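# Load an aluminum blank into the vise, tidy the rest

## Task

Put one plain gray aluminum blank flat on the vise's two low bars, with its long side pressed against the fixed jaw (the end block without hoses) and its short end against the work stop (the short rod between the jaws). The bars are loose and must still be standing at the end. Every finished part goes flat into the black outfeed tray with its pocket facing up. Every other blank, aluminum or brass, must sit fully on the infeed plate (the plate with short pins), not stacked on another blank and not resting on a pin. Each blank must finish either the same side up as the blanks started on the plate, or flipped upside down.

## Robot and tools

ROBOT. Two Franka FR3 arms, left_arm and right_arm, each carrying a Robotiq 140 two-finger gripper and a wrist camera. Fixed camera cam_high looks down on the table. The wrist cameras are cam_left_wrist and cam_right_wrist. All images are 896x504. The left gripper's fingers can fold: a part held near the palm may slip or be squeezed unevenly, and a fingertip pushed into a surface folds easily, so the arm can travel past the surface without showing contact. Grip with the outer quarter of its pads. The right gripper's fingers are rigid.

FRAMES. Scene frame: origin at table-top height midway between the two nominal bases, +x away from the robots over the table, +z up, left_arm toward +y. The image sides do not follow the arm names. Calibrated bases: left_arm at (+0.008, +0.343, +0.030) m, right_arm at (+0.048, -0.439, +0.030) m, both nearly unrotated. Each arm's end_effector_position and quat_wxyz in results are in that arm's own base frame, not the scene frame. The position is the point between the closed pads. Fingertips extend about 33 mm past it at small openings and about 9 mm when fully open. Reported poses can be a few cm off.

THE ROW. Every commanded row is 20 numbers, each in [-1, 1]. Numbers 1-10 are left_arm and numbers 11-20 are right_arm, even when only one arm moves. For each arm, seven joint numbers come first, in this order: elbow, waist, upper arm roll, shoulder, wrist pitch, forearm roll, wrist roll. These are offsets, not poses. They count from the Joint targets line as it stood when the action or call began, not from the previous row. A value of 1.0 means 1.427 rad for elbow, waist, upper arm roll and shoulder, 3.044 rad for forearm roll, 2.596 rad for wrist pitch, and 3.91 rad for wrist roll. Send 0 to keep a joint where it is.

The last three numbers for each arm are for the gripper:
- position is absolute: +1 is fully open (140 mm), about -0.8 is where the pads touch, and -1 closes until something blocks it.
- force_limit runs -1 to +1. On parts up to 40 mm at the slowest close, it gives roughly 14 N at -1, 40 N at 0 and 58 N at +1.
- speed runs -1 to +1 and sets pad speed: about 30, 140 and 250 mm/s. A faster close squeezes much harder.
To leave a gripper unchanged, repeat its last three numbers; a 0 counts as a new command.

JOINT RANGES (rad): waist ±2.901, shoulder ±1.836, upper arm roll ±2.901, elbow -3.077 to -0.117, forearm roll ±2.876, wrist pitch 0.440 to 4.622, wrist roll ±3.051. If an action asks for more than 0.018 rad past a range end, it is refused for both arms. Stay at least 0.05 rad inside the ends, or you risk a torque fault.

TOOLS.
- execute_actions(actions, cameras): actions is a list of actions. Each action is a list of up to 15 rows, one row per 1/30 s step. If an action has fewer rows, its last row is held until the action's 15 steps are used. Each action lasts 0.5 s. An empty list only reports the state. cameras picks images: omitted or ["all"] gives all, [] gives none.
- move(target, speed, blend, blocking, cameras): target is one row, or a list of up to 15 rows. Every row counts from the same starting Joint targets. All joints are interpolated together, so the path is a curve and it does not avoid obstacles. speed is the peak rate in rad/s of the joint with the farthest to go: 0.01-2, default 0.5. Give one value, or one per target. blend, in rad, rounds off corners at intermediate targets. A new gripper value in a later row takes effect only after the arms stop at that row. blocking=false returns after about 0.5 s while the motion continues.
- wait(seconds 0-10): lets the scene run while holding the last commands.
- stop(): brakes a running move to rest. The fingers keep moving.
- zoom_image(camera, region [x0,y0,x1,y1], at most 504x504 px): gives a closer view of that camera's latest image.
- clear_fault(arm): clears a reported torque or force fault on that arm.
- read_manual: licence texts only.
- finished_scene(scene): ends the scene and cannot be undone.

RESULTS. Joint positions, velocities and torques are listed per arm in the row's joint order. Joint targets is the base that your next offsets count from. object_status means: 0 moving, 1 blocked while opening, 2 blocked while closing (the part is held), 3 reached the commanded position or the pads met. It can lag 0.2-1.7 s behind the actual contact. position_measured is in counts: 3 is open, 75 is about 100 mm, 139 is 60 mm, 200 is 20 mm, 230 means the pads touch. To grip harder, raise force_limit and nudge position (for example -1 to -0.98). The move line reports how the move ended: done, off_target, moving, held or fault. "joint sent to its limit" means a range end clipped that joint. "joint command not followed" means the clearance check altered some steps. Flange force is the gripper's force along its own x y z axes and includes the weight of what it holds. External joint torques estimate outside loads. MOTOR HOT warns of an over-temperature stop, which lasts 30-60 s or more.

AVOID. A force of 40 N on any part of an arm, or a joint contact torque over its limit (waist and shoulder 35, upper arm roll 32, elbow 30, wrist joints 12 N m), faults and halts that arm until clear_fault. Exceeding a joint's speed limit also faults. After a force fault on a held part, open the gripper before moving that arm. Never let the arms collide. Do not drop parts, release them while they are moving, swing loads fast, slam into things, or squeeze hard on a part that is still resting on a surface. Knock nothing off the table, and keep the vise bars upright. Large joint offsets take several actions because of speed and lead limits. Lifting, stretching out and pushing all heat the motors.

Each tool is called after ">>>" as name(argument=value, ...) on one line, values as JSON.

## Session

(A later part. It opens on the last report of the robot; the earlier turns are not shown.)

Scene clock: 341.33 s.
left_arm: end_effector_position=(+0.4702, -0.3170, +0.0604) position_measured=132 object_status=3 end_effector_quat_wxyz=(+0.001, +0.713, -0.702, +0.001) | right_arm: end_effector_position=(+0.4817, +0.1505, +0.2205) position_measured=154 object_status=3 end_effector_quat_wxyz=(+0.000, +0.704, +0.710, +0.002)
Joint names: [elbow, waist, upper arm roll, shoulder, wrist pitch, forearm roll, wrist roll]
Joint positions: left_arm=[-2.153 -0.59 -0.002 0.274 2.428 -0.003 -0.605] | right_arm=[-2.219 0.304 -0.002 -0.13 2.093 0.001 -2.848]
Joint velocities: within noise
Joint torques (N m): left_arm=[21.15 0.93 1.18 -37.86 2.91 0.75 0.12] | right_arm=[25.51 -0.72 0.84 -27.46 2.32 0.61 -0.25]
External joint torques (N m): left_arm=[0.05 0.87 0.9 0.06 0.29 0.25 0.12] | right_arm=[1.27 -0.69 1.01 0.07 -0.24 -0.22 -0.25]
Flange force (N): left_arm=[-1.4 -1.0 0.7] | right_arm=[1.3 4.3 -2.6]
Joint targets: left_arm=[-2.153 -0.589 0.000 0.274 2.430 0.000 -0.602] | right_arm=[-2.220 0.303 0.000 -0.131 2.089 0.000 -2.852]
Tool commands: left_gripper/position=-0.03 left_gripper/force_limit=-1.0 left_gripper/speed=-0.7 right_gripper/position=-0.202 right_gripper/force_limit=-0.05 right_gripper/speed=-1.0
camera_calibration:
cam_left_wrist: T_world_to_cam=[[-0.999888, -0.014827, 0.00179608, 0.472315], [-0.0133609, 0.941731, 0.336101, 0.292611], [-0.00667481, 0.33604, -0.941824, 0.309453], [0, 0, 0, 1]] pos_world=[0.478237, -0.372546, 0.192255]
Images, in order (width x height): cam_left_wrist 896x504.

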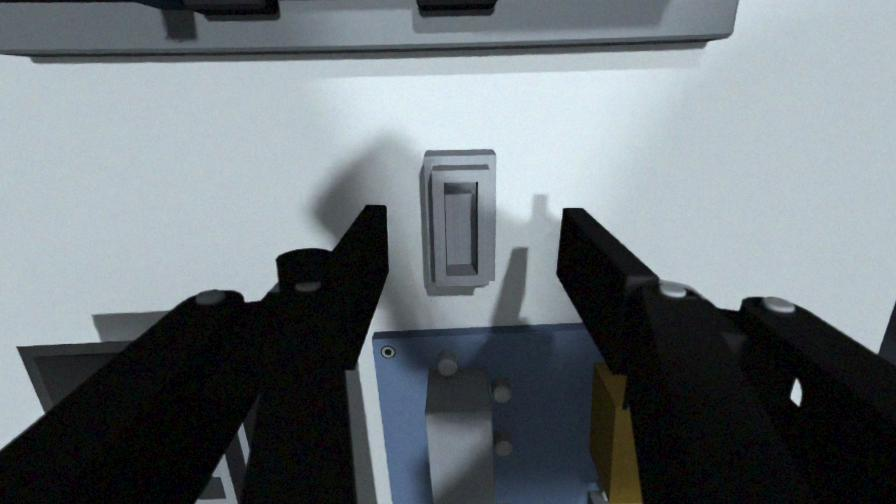

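>>> move(target=[0.001828, 0.005151, 0, 0.023520, 0.011924, 0, -0.003747, -0.03, -1, -0.7, 0, 0, 0, 0, 0, 0, 0, -0.202, -0.05, -1], speed=0.06, cameras=["cam_left_wrist"])

>>> zoom_image(camera="cam_left_wrist", region=[370, 130, 570, 330])

Scene clock: 404.43 s.
left_arm: end_effector_position=(+0.4736, -0.3143, +0.0452) position_measured=132 object_status=3 end_effector_quat_wxyz=(+0.001, +0.718, -0.696, +0.000) | right_arm: end_effector_position=(+0.4817, +0.1505, +0.2205) position_measured=154 object_status=3 end_effector_quat_wxyz=(+0.000, +0.704, +0.710, +0.002)
Joint positions: left_arm=[-2.152 -0.583 -0.002 0.306 2.458 -0.003 -0.612] | right_arm=[-2.219 0.304 -0.002 -0.13 2.093 0.001 -2.848]
Joint velocities: left_arm=[0 0 -0.001 0 0.005 -0.001 -0.003] | right_arm=[within noise]
Joint torques (N m): left_arm=[21.3 1 1.18 -38.06 2.98 0.74 -0.15] | right_arm=[25.57 -0.67 0.85 -27.42 2.33 0.6 -0.26]
External joint torques (N m): left_arm=[0.75 1.07 1 0.39 0.39 0.24 -0.15] | right_arm=[1.38 -0.65 0.99 0.01 -0.23 -0.23 -0.26]
Flange force (N): left_arm=[0.6 -3.5 1.4] | right_arm=[1.3 4.5 -2.8]
Joint targets: left_arm=[-2.150 -0.581 0.000 0.308 2.461 0.000 -0.617] | right_arm=[-2.220 0.303 0.000 -0.131 2.089 0.000 -2.852]
move: done
camera_calibration:
cam_left_wrist: T_world_to_cam=[[-0.999574, -0.0290497, 0.00263743, 0.471149], [-0.0264662, 0.941247, 0.336682, 0.301219], [-0.012263, 0.336468, -0.941615, 0.297025], [0, 0, 0, 1]]
Images, in order: cam_left_wrist.

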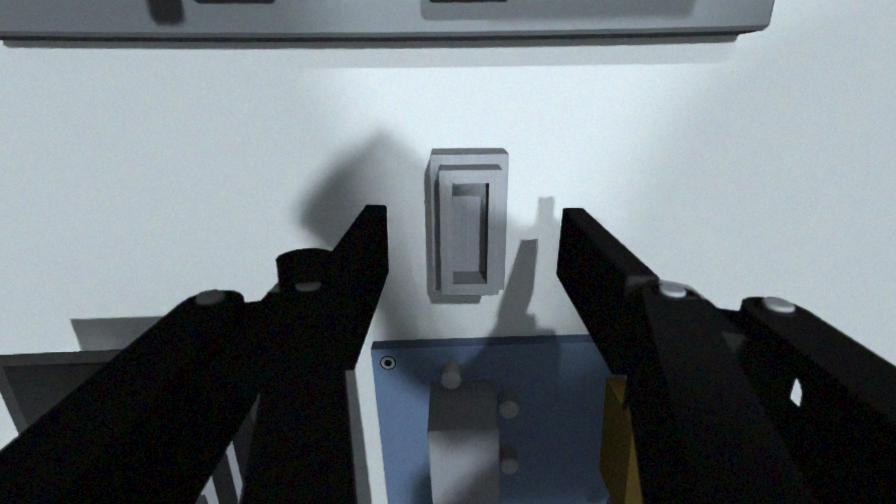

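Scaled by 2.520 from the camera's 896x504 image, which has a finer 1280x720 frame.

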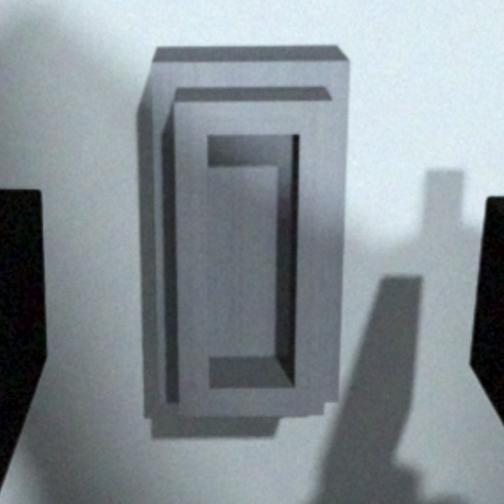

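>>> move(target=[-0.001803, 0.001025, 0, 0.024366, 0.014385, 0, -0.002695, -0.03, -1, -0.7, 0, 0, 0, 0, 0, 0, 0, -0.202, -0.05, -1], speed=0.04, cameras=["cam_left_wrist"])

>>> zoom_image(camera="cam_left_wrist", region=[370, 130, 570, 330])

Scene clock: 441.33 s.
left_arm: end_effector_position=(+0.4753, -0.3144, +0.0286) position_measured=132 object_status=3 end_effector_quat_wxyz=(+0.001, +0.722, -0.692, +0.001) | right_arm: end_effector_position=(+0.4816, +0.1505, +0.2205) position_measured=154 object_status=3 end_effector_quat_wxyz=(+0.000, +0.704, +0.710, +0.002)
Joint positions: left_arm=[-2.152 -0.582 -0.002 0.341 2.495 -0.003 -0.623] | right_arm=[-2.219 0.304 -0.002 -0.13 2.093 0.001 -2.848]
Joint velocities: left_arm=[0 0 0.001 0 0.004 -0.001 -0.004] | right_arm=[within noise]
Joint torques (N m): left_arm=[20.03 1.01 1.18 -38.64 2.9 0.71 -0.21] | right_arm=[25.58 -0.64 0.84 -27.42 2.35 0.59 -0.25]
External joint torques (N m): left_arm=[-0.22 0.99 0.88 0.5 0.27 0.24 -0.21] | right_arm=[1.39 -0.73 0.88 -0.01 -0.21 -0.24 -0.25]
Flange force (N): left_arm=[-1.0 -0.7 1.6] | right_arm=[1.2 4.5 -2.8]
Joint targets: left_arm=[-2.153 -0.580 0.000 0.343 2.499 0.000 -0.627] | right_arm=[-2.220 0.303 0.000 -0.131 2.089 0.000 -2.852]
move: done
camera_calibration:
cam_left_wrist: T_world_to_cam=[[-0.99914, -0.0414637, 0.000750876, 0.468799], [-0.0388096, 0.94126, 0.335446, 0.312829], [-0.0146156, 0.335128, -0.942059, 0.282162], [0, 0, 0, 1]]
Images, in order: cam_left_wrist.

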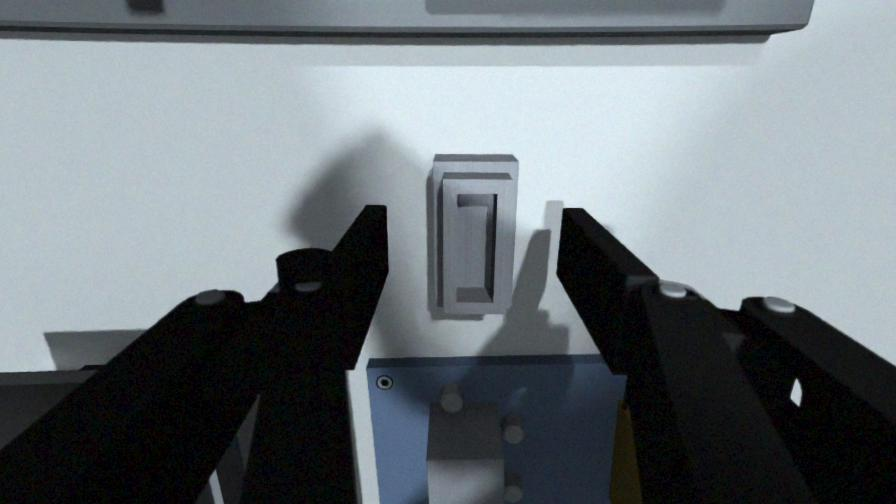

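Scaled by 2.520 from the camera's 896x504 image, which has a finer 1280x720 frame.

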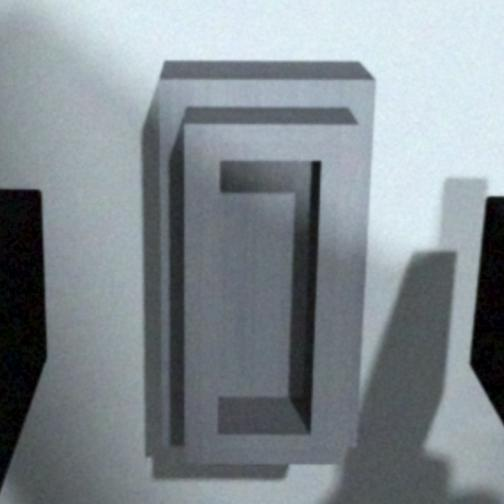

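>>> move(target=[0, 0, 0, 0, 0, 0, 0, -1, -1, -1, 0, 0, 0, 0, 0, 0, 0, -0.202, -0.05, -1], speed=0.1, cameras=["cam_left_wrist"])

>>> zoom_image(camera="cam_left_wrist", region=[370, 130, 570, 330])

Scene clock: 461.33 s.
left_arm: end_effector_position=(+0.4755, -0.3144, +0.0286) position_measured=195 object_status=2 end_effector_quat_wxyz=(+0.001, +0.722, -0.692, +0.002) | right_arm: end_effector_position=(+0.4816, +0.1505, +0.2205) position_measured=154 object_status=3 end_effector_quat_wxyz=(+0.000, +0.704, +0.710, +0.002)
Joint positions: left_arm=[-2.152 -0.581 -0.002 0.341 2.496 -0.003 -0.624] | right_arm=[-2.219 0.304 -0.002 -0.13 2.093 0.001 -2.848]
Joint torques (N m): left_arm=[19.74 0.96 1.16 -36.97 3.25 0.71 -0.2] | right_arm=[25.62 -0.72 0.77 -27.45 2.36 0.63 -0.28]
External joint torques (N m): left_arm=[-0.53 1 0.91 2.24 0.62 0.24 -0.2] | right_arm=[1.42 -0.79 0.83 0.01 -0.2 -0.2 -0.28]
Flange force (N): left_arm=[0.3 -2.6 5.9] | right_arm=[1.1 4.7 -2.8]
Joint targets: left_arm=[-2.153 -0.580 0.000 0.343 2.499 0.000 -0.627] | right_arm=[-2.220 0.303 0.000 -0.131 2.089 0.000 -2.852]
move: done
camera_calibration:
cam_left_wrist: T_world_to_cam=[[-0.999093, -0.0425829, 0.0000306147, 0.468661], [-0.0401127, 0.941377, 0.334964, 0.313576], [-0.0142926, 0.334659, -0.942231, 0.281889], [0, 0, 0, 1]]
Images, in order: cam_left_wrist.

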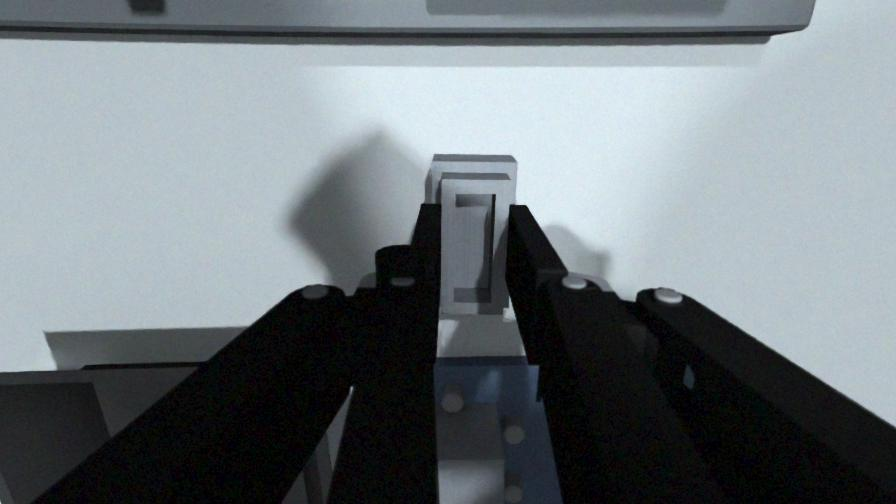

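Scaled by 2.520 from the camera's 896x504 image, which has a finer 1280x720 frame.

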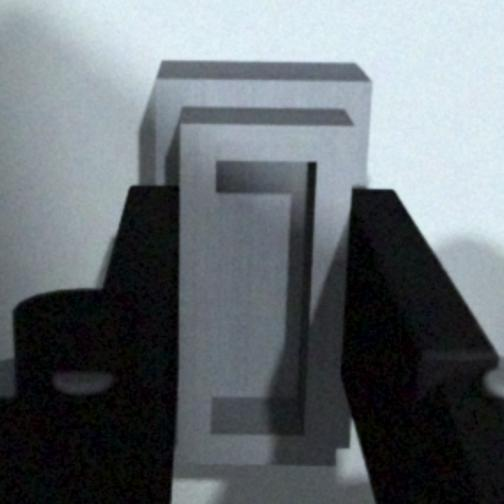

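>>> move(target=[0.001669, 0, 0, -0.020808, -0.012355, 0, 0, -1, -1, -1, 0, 0, 0, 0, 0, 0, 0, -0.202, -0.05, -1], speed=0.03, cameras=["cam_left_wrist"])

Scene clock: 477.27 s.
left_arm: end_effector_position=(+0.4743, -0.3137, +0.0401) position_measured=195 object_status=2 end_effector_quat_wxyz=(+0.001, +0.722, -0.692, +0.000) | right_arm: end_effector_position=(+0.4816, +0.1505, +0.2205) position_measured=154 object_status=3 end_effector_quat_wxyz=(+0.000, +0.704, +0.710, +0.002)
Joint positions: left_arm=[-2.152 -0.581 -0.002 0.317 2.469 -0.003 -0.624] | right_arm=[-2.219 0.304 -0.002 -0.13 2.093 0.001 -2.848]
Joint velocities: left_arm=[0 0 0 0 -0.006 0.001 0] | right_arm=[within noise]
Joint torques (N m): left_arm=[21.31 0.9 1.15 -39.84 2.63 0.73 -0.2] | right_arm=[25.66 -0.64 0.79 -27.49 2.37 0.6 -0.24]
External joint torques (N m): left_arm=[0.73 1 0.99 -1.1 0.01 0.24 -0.2] | right_arm=[1.47 -0.79 0.77 0 -0.18 -0.24 -0.24]
Flange force (N): left_arm=[-1.0 -0.9 -2.3] | right_arm=[1.1 4.8 -2.9]
Joint targets: left_arm=[-2.150 -0.580 0.000 0.313 2.467 0.000 -0.627] | right_arm=[-2.220 0.303 0.000 -0.131 2.089 0.000 -2.852]
move: done
camera_calibration:
cam_left_wrist: T_world_to_cam=[[-0.999091, -0.04255, 0.00239689, 0.467423], [-0.0392621, 0.940848, 0.336547, 0.308308], [-0.0165752, 0.336147, -0.941664, 0.294013], [0, 0, 0, 1]]
Images, in order: cam_left_wrist.

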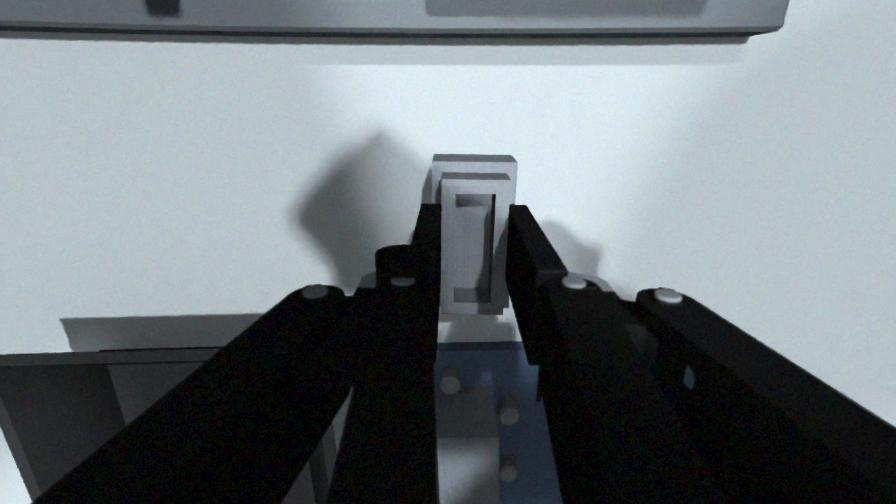

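>>> move(target=[[0, 0, 0, 0, 0, 0, 0, -0.98, -0.05, -1, 0, 0, 0, 0, 0, 0, 0, -0.202, -0.05, -1], [0.041088, 0, 0, -0.113916, -0.085205, 0, 0, -0.98, -0.05, -1, 0, 0, 0, 0, 0, 0, 0, -0.202, -0.05, -1], [0.123674, 0.284994, 0, -0.054888, -0.098154, 0, 0.108462, -0.98, -0.05, -1, 0, 0, 0, 0, 0, 0, 0, -0.202, -0.05, -1]], speed=[0.2, 0.2, 0.35], blend=[0, 0.03, 0], cameras=["cam_left_wrist", "cam_high"])

Scene clock: 495.70 s.
left_arm: end_effector_position=(+0.5909, -0.1034, +0.1399) position_measured=195 object_status=2 end_effector_quat_wxyz=(+0.000, +0.720, -0.694, +0.002) | right_arm: end_effector_position=(+0.4815, +0.1505, +0.2205) position_measured=154 object_status=3 end_effector_quat_wxyz=(+0.000, +0.704, +0.710, +0.002)
Joint positions: left_arm=[-1.976 -0.173 0.001 0.234 2.213 -0.003 -0.208] | right_arm=[-2.219 0.304 -0.002 -0.13 2.092 0.001 -2.848]
Joint velocities: left_arm=[0 -0.001 -0.002 0 -0.001 0 0.007] | right_arm=[within noise]
Joint torques (N m): left_arm=[24.31 0.61 0.63 -39.09 2.64 0.83 -0.04] | right_arm=[25.58 -0.64 0.86 -27.37 2.36 0.6 -0.23]
External joint torques (N m): left_arm=[1.06 0.56 0.38 -0.29 0.05 0.23 -0.04] | right_arm=[1.32 -0.61 1.02 0.19 -0.21 -0.23 -0.23]
Flange force (N): left_arm=[0.0 -3.5 -1.3] | right_arm=[1.6 4.7 -2.5]
Joint targets: left_arm=[-1.974 -0.173 0.000 0.235 2.212 0.000 -0.203] | right_arm=[-2.220 0.303 0.000 -0.131 2.089 0.000 -2.852]
move: done
camera_calibration:
cam_left_wrist: T_world_to_cam=[[-0.999303, -0.0373014, -0.00137687, 0.593802], [-0.0355961, 0.94122, 0.335913, 0.0794068], [-0.0112341, 0.335728, -0.941892, 0.316021], [0, 0, 0, 1]]
Images, in order: cam_high, cam_left_wrist.

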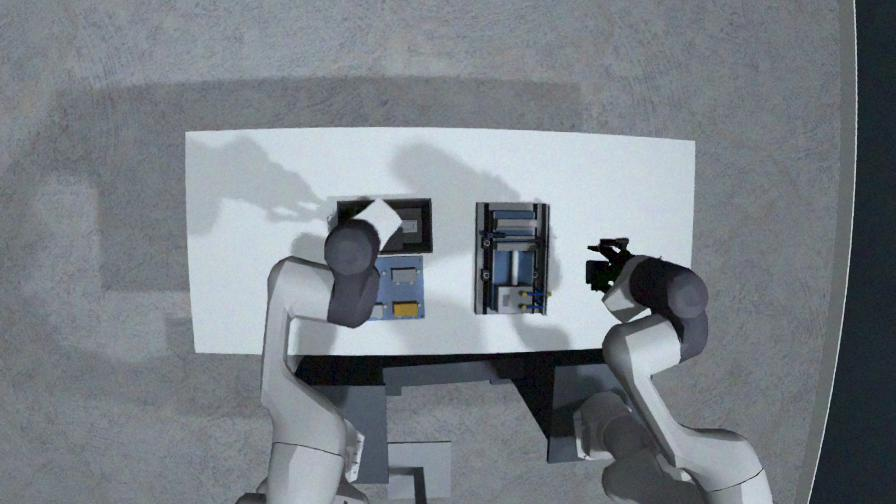

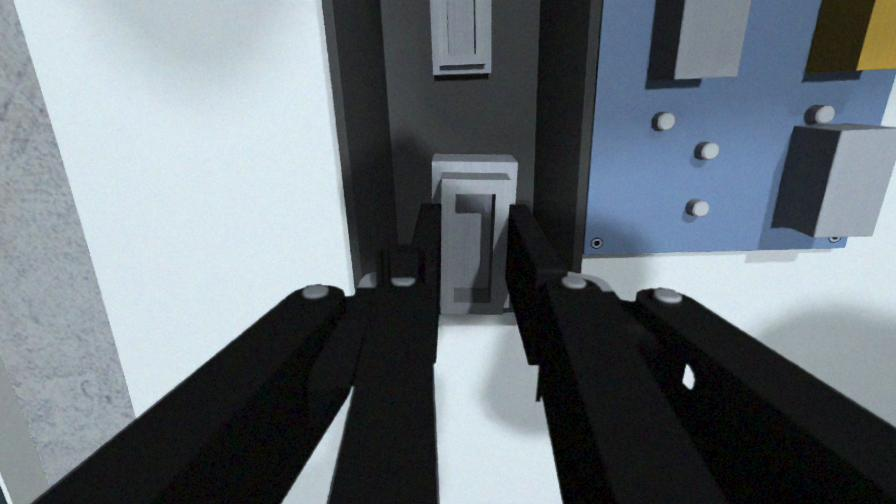

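>>> move(target=[-0.038587, 0, 0, 0.090554, 0.070987, 0, -0.003069, -0.98, -0.05, -1, 0, 0, 0, 0, 0, 0, 0, -0.202, -0.05, -1], speed=0.13, cameras=["cam_left_wrist"])

>>> zoom_image(camera="cam_left_wrist", region=[250, 0, 650, 400])

Scene clock: 518.13 s.
left_arm: end_effector_position=(+0.5897, -0.1030, +0.0547) position_measured=195 object_status=2 end_effector_quat_wxyz=(+0.001, +0.722, -0.692, +0.000) | right_arm: end_effector_position=(+0.4815, +0.1504, +0.2204) position_measured=154 object_status=3 end_effector_quat_wxyz=(+0.000, +0.704, +0.710, +0.002)
Joint positions: left_arm=[-2.029 -0.173 0.001 0.364 2.392 -0.003 -0.211] | right_arm=[-2.219 0.304 -0.002 -0.13 2.092 0.001 -2.848]
Joint velocities: left_arm=[0.001 -0.001 -0.001 0 0.005 0 -0.001] | right_arm=[within noise]
Joint torques (N m): left_arm=[22.06 0.6 0.71 -41.69 3.05 0.74 -0.29] | right_arm=[25.56 -0.7 0.8 -27.41 2.36 0.61 -0.21]
External joint torques (N m): left_arm=[0.58 0.68 0.46 -0.59 0.46 0.23 -0.29] | right_arm=[1.31 -0.67 0.96 0.12 -0.21 -0.23 -0.21]
Flange force (N): left_arm=[-0.4 -0.3 -0.3] | right_arm=[1.4 4.5 -2.5]
Joint targets: left_arm=[-2.029 -0.173 0.000 0.364 2.396 0.000 -0.215] | right_arm=[-2.220 0.303 0.000 -0.131 2.089 0.000 -2.852]
move: done
camera_calibration:
cam_left_wrist: T_world_to_cam=[[-0.999168, -0.0406593, 0.00333092, 0.591868], [-0.0371536, 0.940654, 0.337328, 0.10847], [-0.0168488, 0.336923, -0.941381, 0.239049], [0, 0, 0, 1]]
Images, in order: cam_left_wrist.

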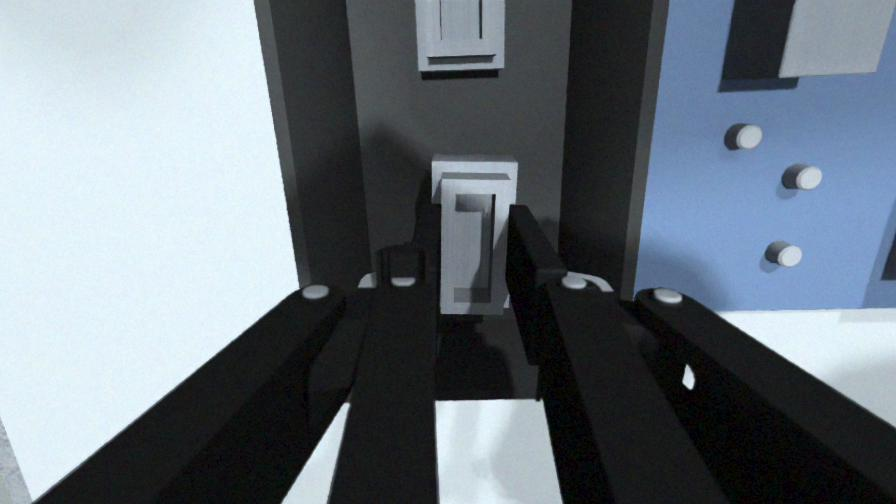

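Scaled by 1.260 from the camera's 896x504 image, which has a finer 1280x720 frame.

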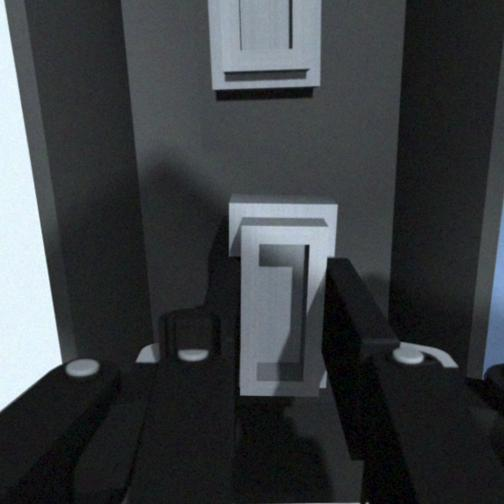

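>>> move(target=[-0.001358, 0, 0, 0.008742, 0.005552, 0, 0, -0.98, -0.05, -1, 0, 0, 0, 0, 0, 0, 0, -0.202, -0.05, -1], speed=0.03, cameras=["cam_left_wrist"])

Scene clock: 524.27 s.
left_arm: end_effector_position=(+0.5902, -0.1031, +0.0483) position_measured=195 object_status=2 end_effector_quat_wxyz=(+0.001, +0.722, -0.692, +0.000) | right_arm: end_effector_position=(+0.4815, +0.1504, +0.2204) position_measured=154 object_status=3 end_effector_quat_wxyz=(+0.000, +0.704, +0.710, +0.002)
Joint positions: left_arm=[-2.031 -0.173 0.001 0.376 2.406 -0.003 -0.212] | right_arm=[-2.219 0.304 -0.002 -0.13 2.092 0.001 -2.848]
Joint velocities: left_arm=[0 0.001 0.001 -0.001 0.004 0 -0.001] | right_arm=[within noise]
Joint torques (N m): left_arm=[21.59 0.6 0.76 -41.53 3.05 0.74 -0.2] | right_arm=[25.62 -0.64 0.76 -27.43 2.36 0.62 -0.17]
External joint torques (N m): left_arm=[0.3 0.57 0.41 -0.3 0.47 0.24 -0.2] | right_arm=[1.31 -0.77 0.76 0.18 -0.22 -0.22 -0.17]
Flange force (N): left_arm=[-0.5 0.2 0.3] | right_arm=[1.2 4.8 -2.5]
Joint targets: left_arm=[-2.031 -0.173 0.000 0.376 2.410 0.000 -0.215] | right_arm=[-2.220 0.303 0.000 -0.131 2.089 0.000 -2.852]
move: done
camera_calibration:
cam_left_wrist: T_world_to_cam=[[-0.999151, -0.0411343, 0.00214572, 0.592353], [-0.0380036, 0.940693, 0.337123, 0.111234], [-0.0158858, 0.336755, -0.941458, 0.232505], [0, 0, 0, 1]]
Images, in order: cam_left_wrist.

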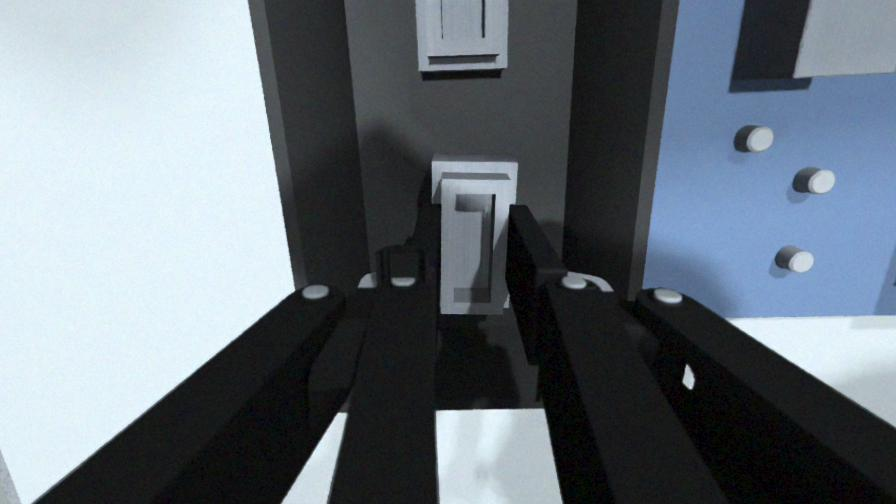

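>>> move(target=[-0.000582, 0, 0, 0.003747, 0.002379, 0, 0, -0.98, -0.05, -1, 0, 0, 0, 0, 0, 0, 0, -0.202, -0.05, -1], speed=0.02, cameras=[])

>>> move(target=[-0.000388, 0, 0, 0.002498, 0.001586, 0, 0, -0.98, -0.05, -1, 0, 0, 0, 0, 0, 0, 0, -0.202, -0.05, -1], speed=0.02, cameras=[])

Scene clock: 527.97 s.
move: done

Scene clock: 528.67 s.
left_arm: end_effector_position=(+0.5904, -0.1032, +0.0435) position_measured=195 object_status=2 end_effector_quat_wxyz=(+0.001, +0.722, -0.692, +0.000) | right_arm: end_effector_position=(+0.4815, +0.1504, +0.2204) position_measured=154 object_status=3 end_effector_quat_wxyz=(+0.000, +0.704, +0.710, +0.002)
Joint positions: left_arm=[-2.032 -0.173 0.001 0.385 2.417 -0.003 -0.212] | right_arm=[-2.219 0.304 -0.002 -0.13 2.092 0.001 -2.848]
Joint velocities: left_arm=[-0.001 -0.001 0.001 0 0.004 0 -0.002] | right_arm=[within noise]
Joint torques (N m): left_arm=[21.38 0.62 0.75 -41.58 3.05 0.72 -0.23] | right_arm=[25.57 -0.7 0.72 -27.37 2.37 0.64 -0.15]
External joint torques (N m): left_arm=[0.17 0.61 0.41 -0.14 0.46 0.23 -0.23] | right_arm=[1.35 -0.74 0.8 0.18 -0.19 -0.2 -0.15]
Flange force (N): left_arm=[-0.5 0.3 0.6] | right_arm=[1.4 4.8 -2.5]
Joint targets: left_arm=[-2.032 -0.173 0.000 0.385 2.421 0.000 -0.215] | right_arm=[-2.220 0.303 0.000 -0.131 2.089 0.000 -2.852]
move: done

>>> move(target=[-0.000388, 0, 0, 0.002498, 0.001586, 0, 0, -0.98, -0.05, -1, 0, 0, 0, 0, 0, 0, 0, -0.202, -0.05, -1], speed=0.02, cameras=[])

Scene clock: 531.10 s.
left_arm: end_effector_position=(+0.5903, -0.1032, +0.0415) position_measured=195 object_status=2 end_effector_quat_wxyz=(+0.001, +0.722, -0.692, +0.000) | right_arm: end_effector_position=(+0.4815, +0.1504, +0.2204) position_measured=154 object_status=3 end_effector_quat_wxyz=(+0.000, +0.704, +0.710, +0.002)
Joint positions: left_arm=[-2.033 -0.173 0.001 0.388 2.421 -0.003 -0.212] | right_arm=[-2.219 0.304 -0.002 -0.13 2.092 0.001 -2.849]
Joint velocities: left_arm=[0.001 -0.001 0 0.001 0.003 0 -0.001] | right_arm=[within noise]
Joint torques (N m): left_arm=[21.38 0.62 0.8 -41.65 3.06 0.71 -0.21] | right_arm=[25.62 -0.65 0.77 -27.38 2.38 0.64 -0.21]
External joint torques (N m): left_arm=[0.24 0.57 0.42 -0.19 0.48 0.21 -0.21] | right_arm=[1.45 -0.67 0.88 0.03 -0.17 -0.2 -0.21]
Flange force (N): left_arm=[-0.5 0.1 0.6] | right_arm=[1.4 4.7 -2.8]
Joint targets: left_arm=[-2.033 -0.173 0.000 0.389 2.425 0.000 -0.215] | right_arm=[-2.220 0.303 0.000 -0.131 2.089 0.000 -2.852]
move: done

>>> move(target=[-0.000388, 0, 0, 0.002498, 0.001586, 0, 0, -0.98, -0.05, -1, 0, 0, 0, 0, 0, 0, 0, -0.202, -0.05, -1], speed=0.02, cameras=[])

Scene clock: 533.23 s.
left_arm: end_effector_position=(+0.5907, -0.1032, +0.0407) position_measured=195 object_status=2 end_effector_quat_wxyz=(+0.000, +0.722, -0.692, +0.001) | right_arm: end_effector_position=(+0.4815, +0.1504, +0.2204) position_measured=154 object_status=3 end_effector_quat_wxyz=(+0.000, +0.704, +0.710, +0.002)
Joint positions: left_arm=[-2.033 -0.173 0.001 0.39 2.424 -0.003 -0.212] | right_arm=[-2.219 0.304 -0.002 -0.13 2.092 0.001 -2.849]
Joint torques (N m): left_arm=[21.11 0.59 0.75 -40.39 3.24 0.72 -0.2] | right_arm=[25.61 -0.73 0.72 -27.44 2.36 0.62 -0.22]
External joint torques (N m): left_arm=[0.01 0.63 0.45 1.07 0.65 0.23 -0.2] | right_arm=[1.36 -0.76 0.82 0.12 -0.2 -0.22 -0.22]
Flange force (N): left_arm=[-0.2 -1.7 3.3] | right_arm=[1.2 4.8 -2.6]
Joint targets: left_arm=[-2.033 -0.173 0.000 0.392 2.429 0.000 -0.215] | right_arm=[-2.220 0.303 0.000 -0.131 2.089 0.000 -2.852]
move: done

>>> move(target=[0, 0, 0, 0, 0, 0, 0, -0.32, -0.05, -1, 0, 0, 0, 0, 0, 0, 0, -0.202, -0.05, -1], speed=0.1, cameras=["cam_left_wrist"])

Scene clock: 538.80 s.
left_arm: end_effector_position=(+0.5912, -0.1033, +0.0405) position_measured=169 object_status=0 end_effector_quat_wxyz=(+0.000, +0.722, -0.692, +0.002) | right_arm: end_effector_position=(+0.4815, +0.1504, +0.2204) position_measured=154 object_status=3 end_effector_quat_wxyz=(+0.000, +0.704, +0.710, +0.002)
Joint positions: left_arm=[-2.033 -0.173 0.001 0.391 2.426 -0.003 -0.212] | right_arm=[-2.219 0.304 -0.002 -0.13 2.092 0.001 -2.849]
Joint torques (N m): left_arm=[21.17 0.59 0.77 -40.92 2.91 0.71 -0.18] | right_arm=[25.64 -0.61 0.79 -27.38 2.4 0.62 -0.23]
External joint torques (N m): left_arm=[0.03 0.63 0.46 0.65 0.31 0.22 -0.18] | right_arm=[1.37 -0.53 1 0.16 -0.17 -0.21 -0.23]
Flange force (N): left_arm=[-0.3 -1.4 1.8] | right_arm=[1.6 4.8 -2.5]
Joint targets: left_arm=[-2.033 -0.173 0.000 0.392 2.429 0.000 -0.215] | right_arm=[-2.220 0.303 0.000 -0.131 2.089 0.000 -2.852]
move: done
camera_calibration:
cam_left_wrist: T_world_to_cam=[[-0.999151, -0.0411855, -0.00109806, 0.593478], [-0.0391527, 0.940862, 0.336521, 0.114814], [-0.0128267, 0.336278, -0.941675, 0.223326], [0, 0, 0, 1]]
Images, in order: cam_left_wrist.

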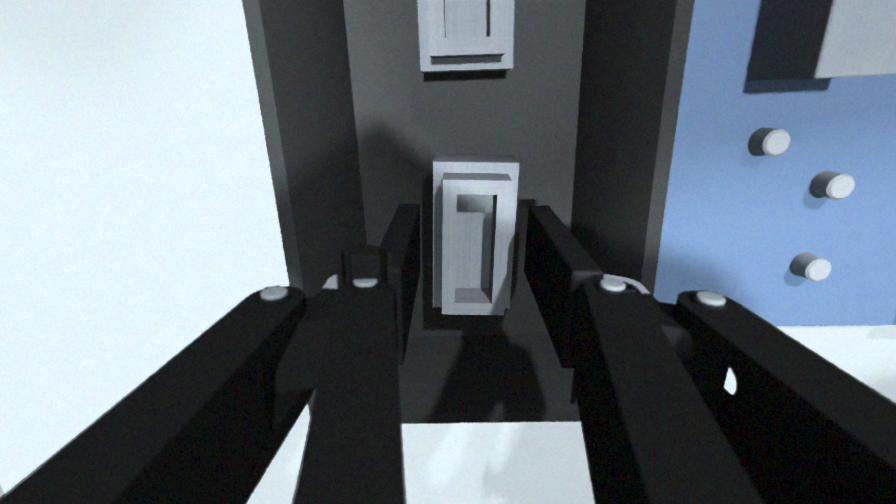

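>>> move(target=[[0.004462, 0, 0, -0.028725, -0.018239, 0, 0, -0.32, -0.05, -1, 0, 0, 0, 0, 0, 0, 0, -0.202, -0.05, -1], [0.056540, 0, 0, -0.127453, -0.101139, 0, 0, -0.32, -0.05, -1, 0, 0, 0, 0, 0, 0, 0, -0.202, -0.05, -1], [-0.397126, 0.331815, 0, -0.695869, -0.165372, 0, 0.208568, -0.32, -0.05, -1, 0.555708, 0.457393, 0, 0.482889, -0.038906, 0, 0.168721, -0.08, -1, -1]], speed=[0.08, 0.25, 0.6], blend=[0.01, 0.04, 0], cameras=["cam_high", "cam_right_wrist"])

Scene clock: 570.17 s.
left_arm: end_effector_position=(+0.3462, +0.1056, +0.2370) position_measured=169 object_status=3 end_effector_quat_wxyz=(+0.000, -0.595, +0.804, -0.001) | right_arm: end_effector_position=(+0.4093, +0.5823, +0.1602) position_measured=139 object_status=0 end_effector_quat_wxyz=(-0.001, +0.703, +0.711, +0.003)
Joint positions: left_arm=[-2.599 0.298 0 -0.598 2.002 -0.003 0.597] | right_arm=[-1.429 0.956 0.001 0.557 1.992 0.001 -2.195]
Joint torques (N m): left_arm=[24.27 0.98 0.37 -11.95 2.43 0.9 0.12] | right_arm=[26.36 -0.48 1.22 -49.06 2.36 0.64 0.16]
External joint torques (N m): left_arm=[-0.11 1.01 0.88 -0.53 -0.07 0.23 0.12] | right_arm=[1.62 -0.65 0.52 0.75 -0.27 -0.22 0.16]
Flange force (N): left_arm=[-1.1 3.5 -0.4] | right_arm=[10.3 7.8 -2.2]
Joint targets: left_arm=[-2.600 0.300 0.000 -0.600 2.000 0.000 0.600] | right_arm=[-1.427 0.955 0.000 0.558 1.988 0.000 -2.192]
move: done; blend cut to 0 rad at target 1
camera_calibration:
cam_right_wrist: T_world_to_cam=[[0.999593, 0.0280496, -0.00524686, -0.415212], [0.0281576, -0.939671, 0.340919, 0.485118], [0.00463232, -0.340928, -0.940078, 0.482735], [0, 0, 0, 1]]
Images, in order: cam_high, cam_right_wrist.

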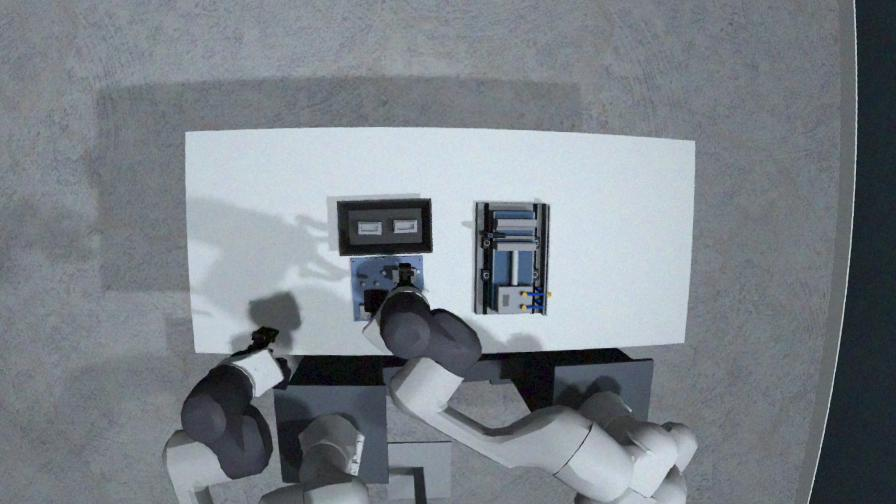

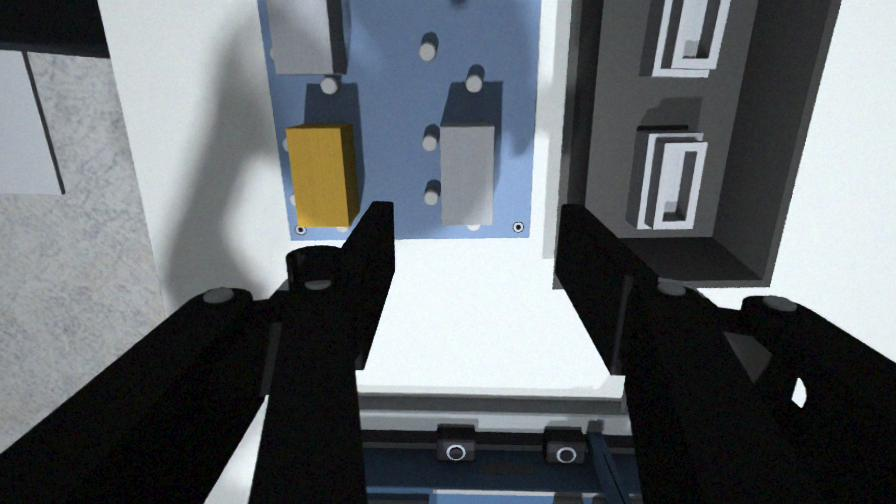

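>>> zoom_image(camera="cam_right_wrist", region=[400, 90, 560, 250])

>>> zoom_image(camera="cam_high", region=[325, 185, 445, 330])

>>> zoom_image(camera="cam_high", region=[455, 195, 575, 335])

Scaled by 3.150 from the camera's 896x504 image, which has a finer 1280x720 frame.

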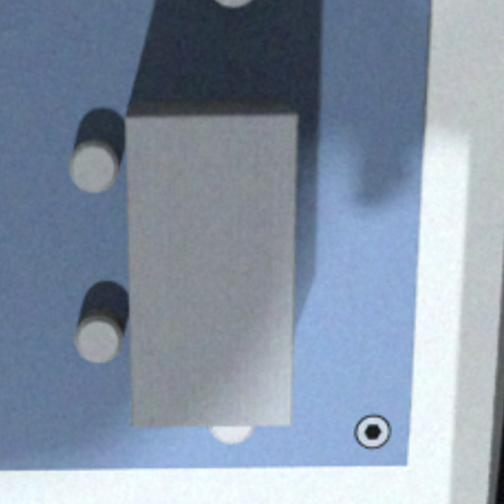

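Scaled by 3.476 from the camera's 896x504 image, which has a finer 1280x720 frame.

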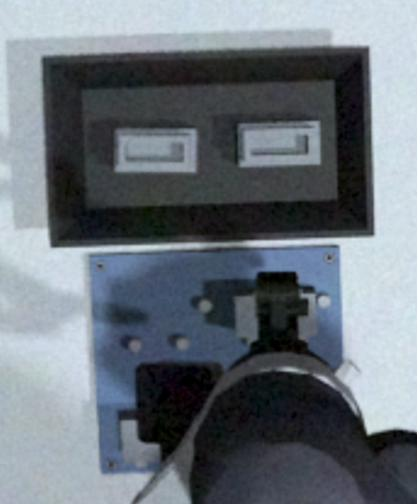

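Scaled by 3.600 from the camera's 896x504 image, which has a finer 1280x720 frame.

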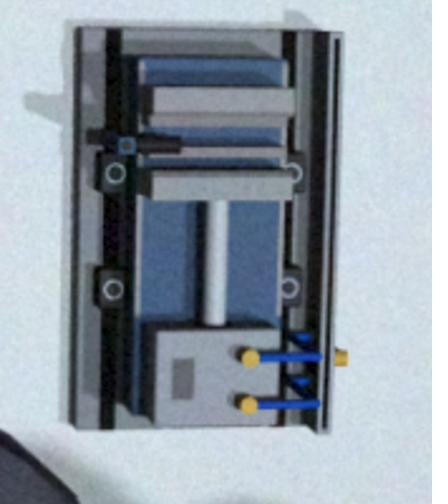

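>>> zoom_image(camera="cam_right_wrist", region=[340, 190, 440, 290])

>>> zoom_image(camera="cam_right_wrist", region=[520, 190, 620, 290])

Scaled by 5.040 from the camera's 896x504 image, which has a finer 1280x720 frame.

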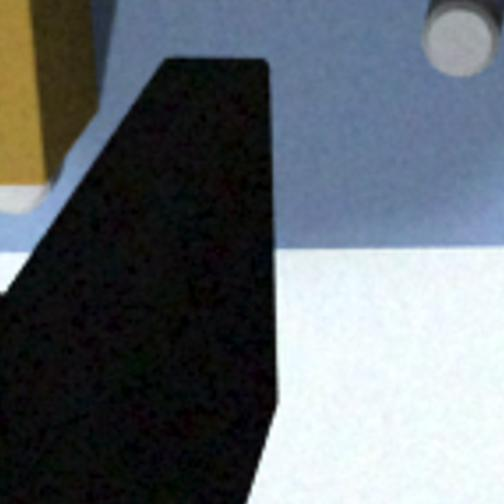

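Scaled by 5.040 from the camera's 896x504 image, which has a finer 1280x720 frame.

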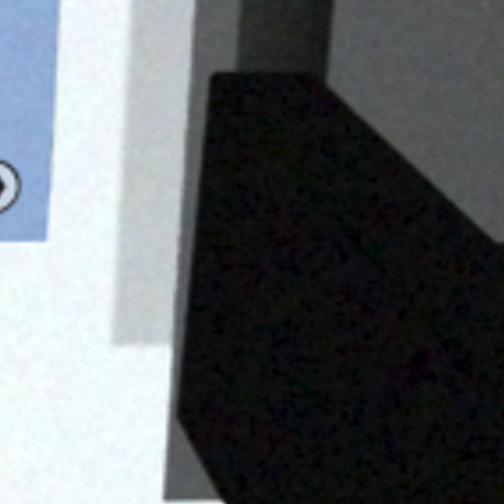

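>>> move(target=[0, 0, 0, 0, 0, 0, 0, -0.32, -0.05, -1, -0.051789, -0.000631, 0, 0.079871, 0.071250, 0, -0.005985, -0.08, -1, -1], speed=0.2, cameras=["cam_right_wrist"])

>>> zoom_image(camera="cam_right_wrist", region=[370, 110, 590, 290])

Scene clock: 604.57 s.
left_arm: end_effector_position=(+0.3461, +0.1056, +0.2369) position_measured=169 object_status=3 end_effector_quat_wxyz=(+0.000, -0.594, +0.804, -0.001) | right_arm: end_effector_position=(+0.4091, +0.5813, +0.0603) position_measured=139 object_status=3 end_effector_quat_wxyz=(+0.000, +0.698, +0.716, -0.003)
Joint positions: left_arm=[-2.599 0.299 0 -0.598 2.002 -0.003 0.597] | right_arm=[-1.501 0.956 0.001 0.673 2.168 0.001 -2.211]
Joint velocities: left_arm=[within noise] | right_arm=[0.001 0.001 0 -0.001 0.004 0.001 0]
Joint torques (N m): left_arm=[24.39 0.97 0.46 -11.87 2.48 0.89 0.15] | right_arm=[25.1 -0.74 1.31 -51.19 2.86 0.6 -0.23]
External joint torques (N m): left_arm=[-0.01 1 0.97 -0.47 -0.03 0.22 0.15] | right_arm=[1.34 -0.72 0.64 0.41 0.26 -0.17 -0.23]
Flange force (N): left_arm=[-1.6 3.1 -0.4] | right_arm=[6.1 5.8 0.4]
Joint targets: left_arm=[-2.600 0.300 0.000 -0.600 2.000 0.000 0.600] | right_arm=[-1.501 0.954 0.000 0.671 2.173 0.000 -2.215]
move: done
camera_calibration:
cam_right_wrist: T_world_to_cam=[[0.999009, 0.0427935, -0.0122445, -0.423383], [0.0443729, -0.935856, 0.349579, 0.508885], [0.00350062, -0.349775, -0.936827, 0.393867], [0, 0, 0, 1]]
Images, in order: cam_right_wrist.

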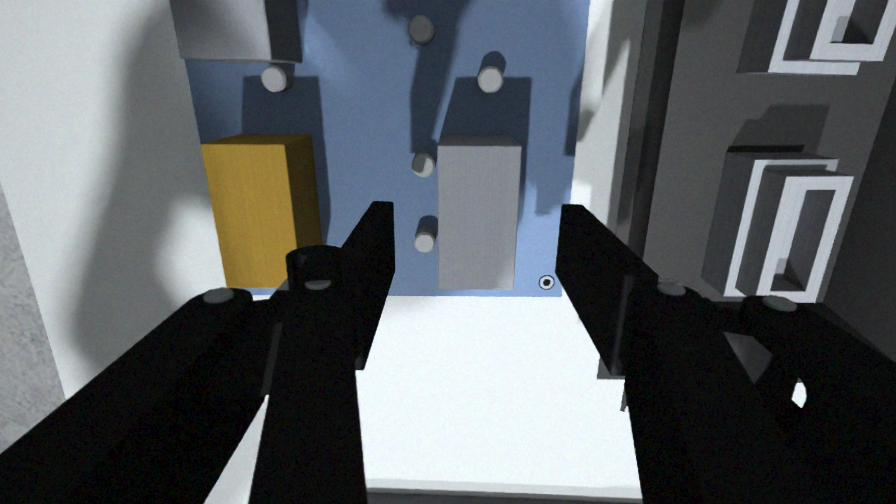

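Scaled by 2.291 from the camera's 896x504 image, which has a finer 1280x720 frame.

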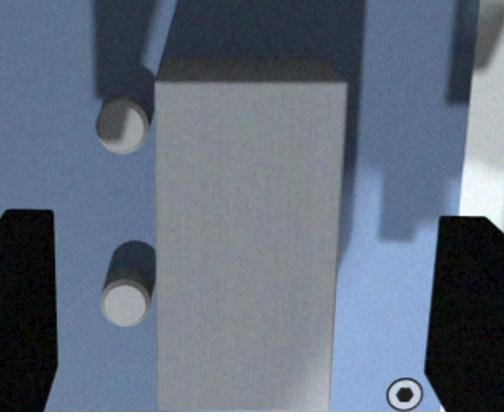

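>>> move(target=[0, 0, 0, 0, 0, 0, 0, -0.32, -0.05, -1, -0.006731, -0.000561, 0, 0.029861, 0.022040, 0, -0.001995, -0.08, -1, -1], speed=0.06, cameras=["cam_right_wrist"])

>>> zoom_image(camera="cam_right_wrist", region=[370, 110, 590, 290])

Scene clock: 633.27 s.
left_arm: end_effector_position=(+0.3460, +0.1056, +0.2369) position_measured=169 object_status=3 end_effector_quat_wxyz=(+0.000, -0.594, +0.804, -0.001) | right_arm: end_effector_position=(+0.4110, +0.5829, +0.0324) position_measured=139 object_status=3 end_effector_quat_wxyz=(-0.001, +0.695, +0.719, +0.001)
Joint positions: left_arm=[-2.599 0.299 0 -0.598 2.002 -0.003 0.597] | right_arm=[-1.509 0.955 0.001 0.713 2.225 0.001 -2.219]
Joint velocities: left_arm=[within noise] | right_arm=[0 -0.002 0.001 0 0.005 0 0.001]
Joint torques (N m): left_arm=[24.46 0.9 0.43 -11.82 2.5 0.9 0.13] | right_arm=[24.65 -0.79 1.32 -51.23 2.83 0.56 -0.23]
External joint torques (N m): left_arm=[0.08 0.88 0.88 -0.48 0 0.22 0.13] | right_arm=[1.21 -0.86 0.55 0.98 0.19 -0.19 -0.23]
Flange force (N): left_arm=[-1.4 2.8 -0.6] | right_arm=[6.8 6.8 1.6]
Joint targets: left_arm=[-2.600 0.300 0.000 -0.600 2.000 0.000 0.600] | right_arm=[-1.511 0.954 0.000 0.714 2.230 0.000 -2.223]
move: done
camera_calibration:
cam_right_wrist: T_world_to_cam=[[0.998723, 0.049971, -0.00743152, -0.42988], [0.049478, -0.937741, 0.343793, 0.519248], [0.0102108, -0.343721, -0.939016, 0.362158], [0, 0, 0, 1]]
Images, in order: cam_right_wrist.

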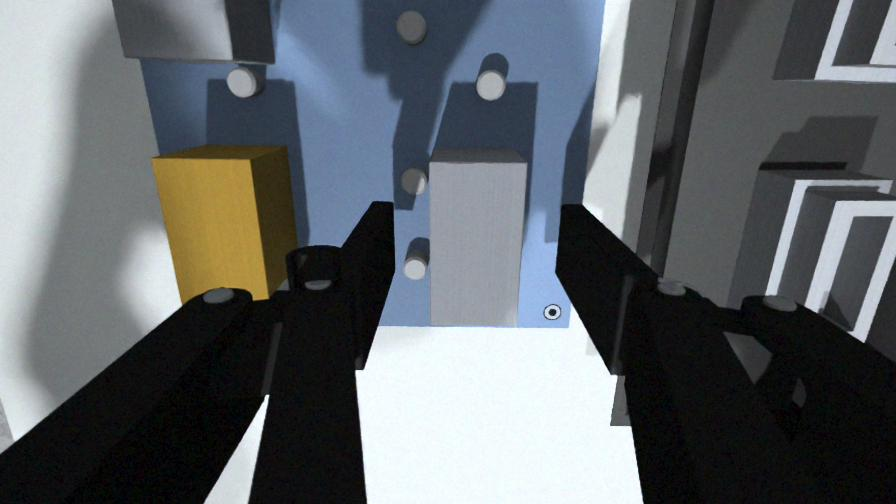

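Scaled by 2.291 from the camera's 896x504 image, which has a finer 1280x720 frame.

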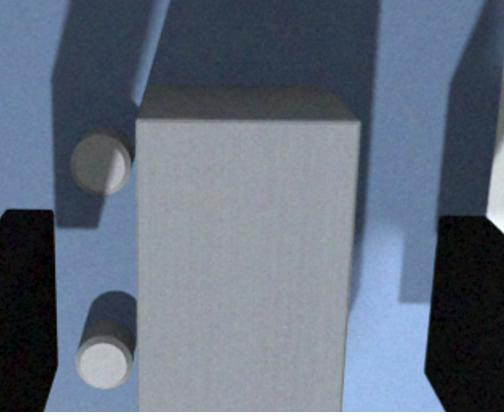

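>>> move(target=[[0, 0, 0, 0, 0, 0, 0, -0.32, -0.05, -1, -0.00042, 0, 0, 0.001976, 0.00131, 0, 0, -0.08, -1, -1], [0, 0, 0, 0, 0, 0, 0, -0.32, -0.05, -1, -0.00042, 0, 0, 0.001976, 0.00131, 0, 0, -1, -1, -1]], speed=0.03, cameras=["cam_right_wrist"])

Scene clock: 643.53 s.
left_arm: end_effector_position=(+0.3459, +0.1056, +0.2368) position_measured=169 object_status=3 end_effector_quat_wxyz=(+0.000, -0.594, +0.804, -0.001) | right_arm: end_effector_position=(+0.4113, +0.5833, +0.0310) position_measured=183 object_status=2 end_effector_quat_wxyz=(-0.001, +0.695, +0.719, +0.002)
Joint positions: left_arm=[-2.6 0.299 0 -0.598 2.002 -0.003 0.597] | right_arm=[-1.51 0.955 0.001 0.715 2.229 0.001 -2.22]
Joint torques (N m): left_arm=[24.52 0.89 0.46 -11.81 2.5 0.9 0.09] | right_arm=[24.09 -0.68 1.37 -50.21 2.81 0.57 -0.18]
External joint torques (N m): left_arm=[0.15 0.85 0.89 -0.42 0 0.22 0.09] | right_arm=[0.7 -0.82 0.55 2 0.18 -0.18 -0.18]
Flange force (N): left_arm=[-1.6 2.4 -0.7] | right_arm=[7.2 6.9 3.3]
Joint targets: left_arm=[-2.600 0.300 0.000 -0.600 2.000 0.000 0.600] | right_arm=[-1.511 0.954 0.000 0.717 2.233 0.000 -2.223]
move: done
camera_calibration:
cam_right_wrist: T_world_to_cam=[[0.9987, 0.0505636, -0.00638814, -0.430636], [0.0496905, -0.938175, 0.342575, 0.520244], [0.0113286, -0.342447, -0.939469, 0.359779], [0, 0, 0, 1]]
Images, in order: cam_right_wrist.

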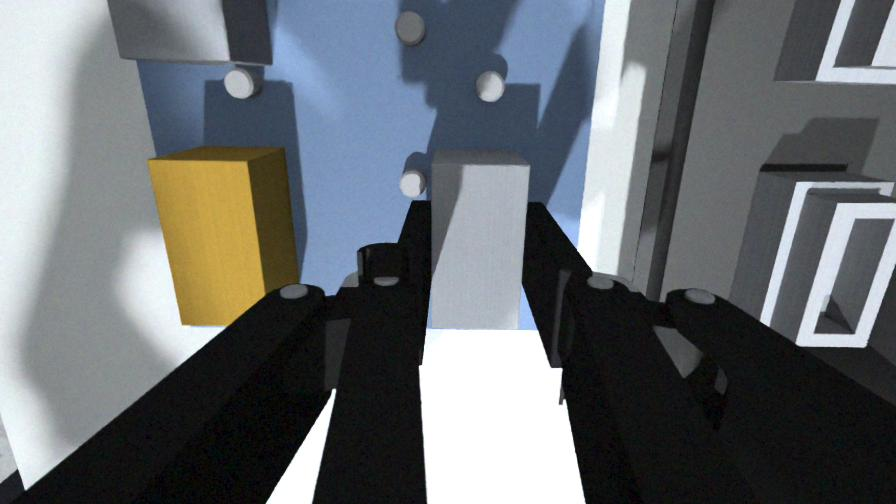

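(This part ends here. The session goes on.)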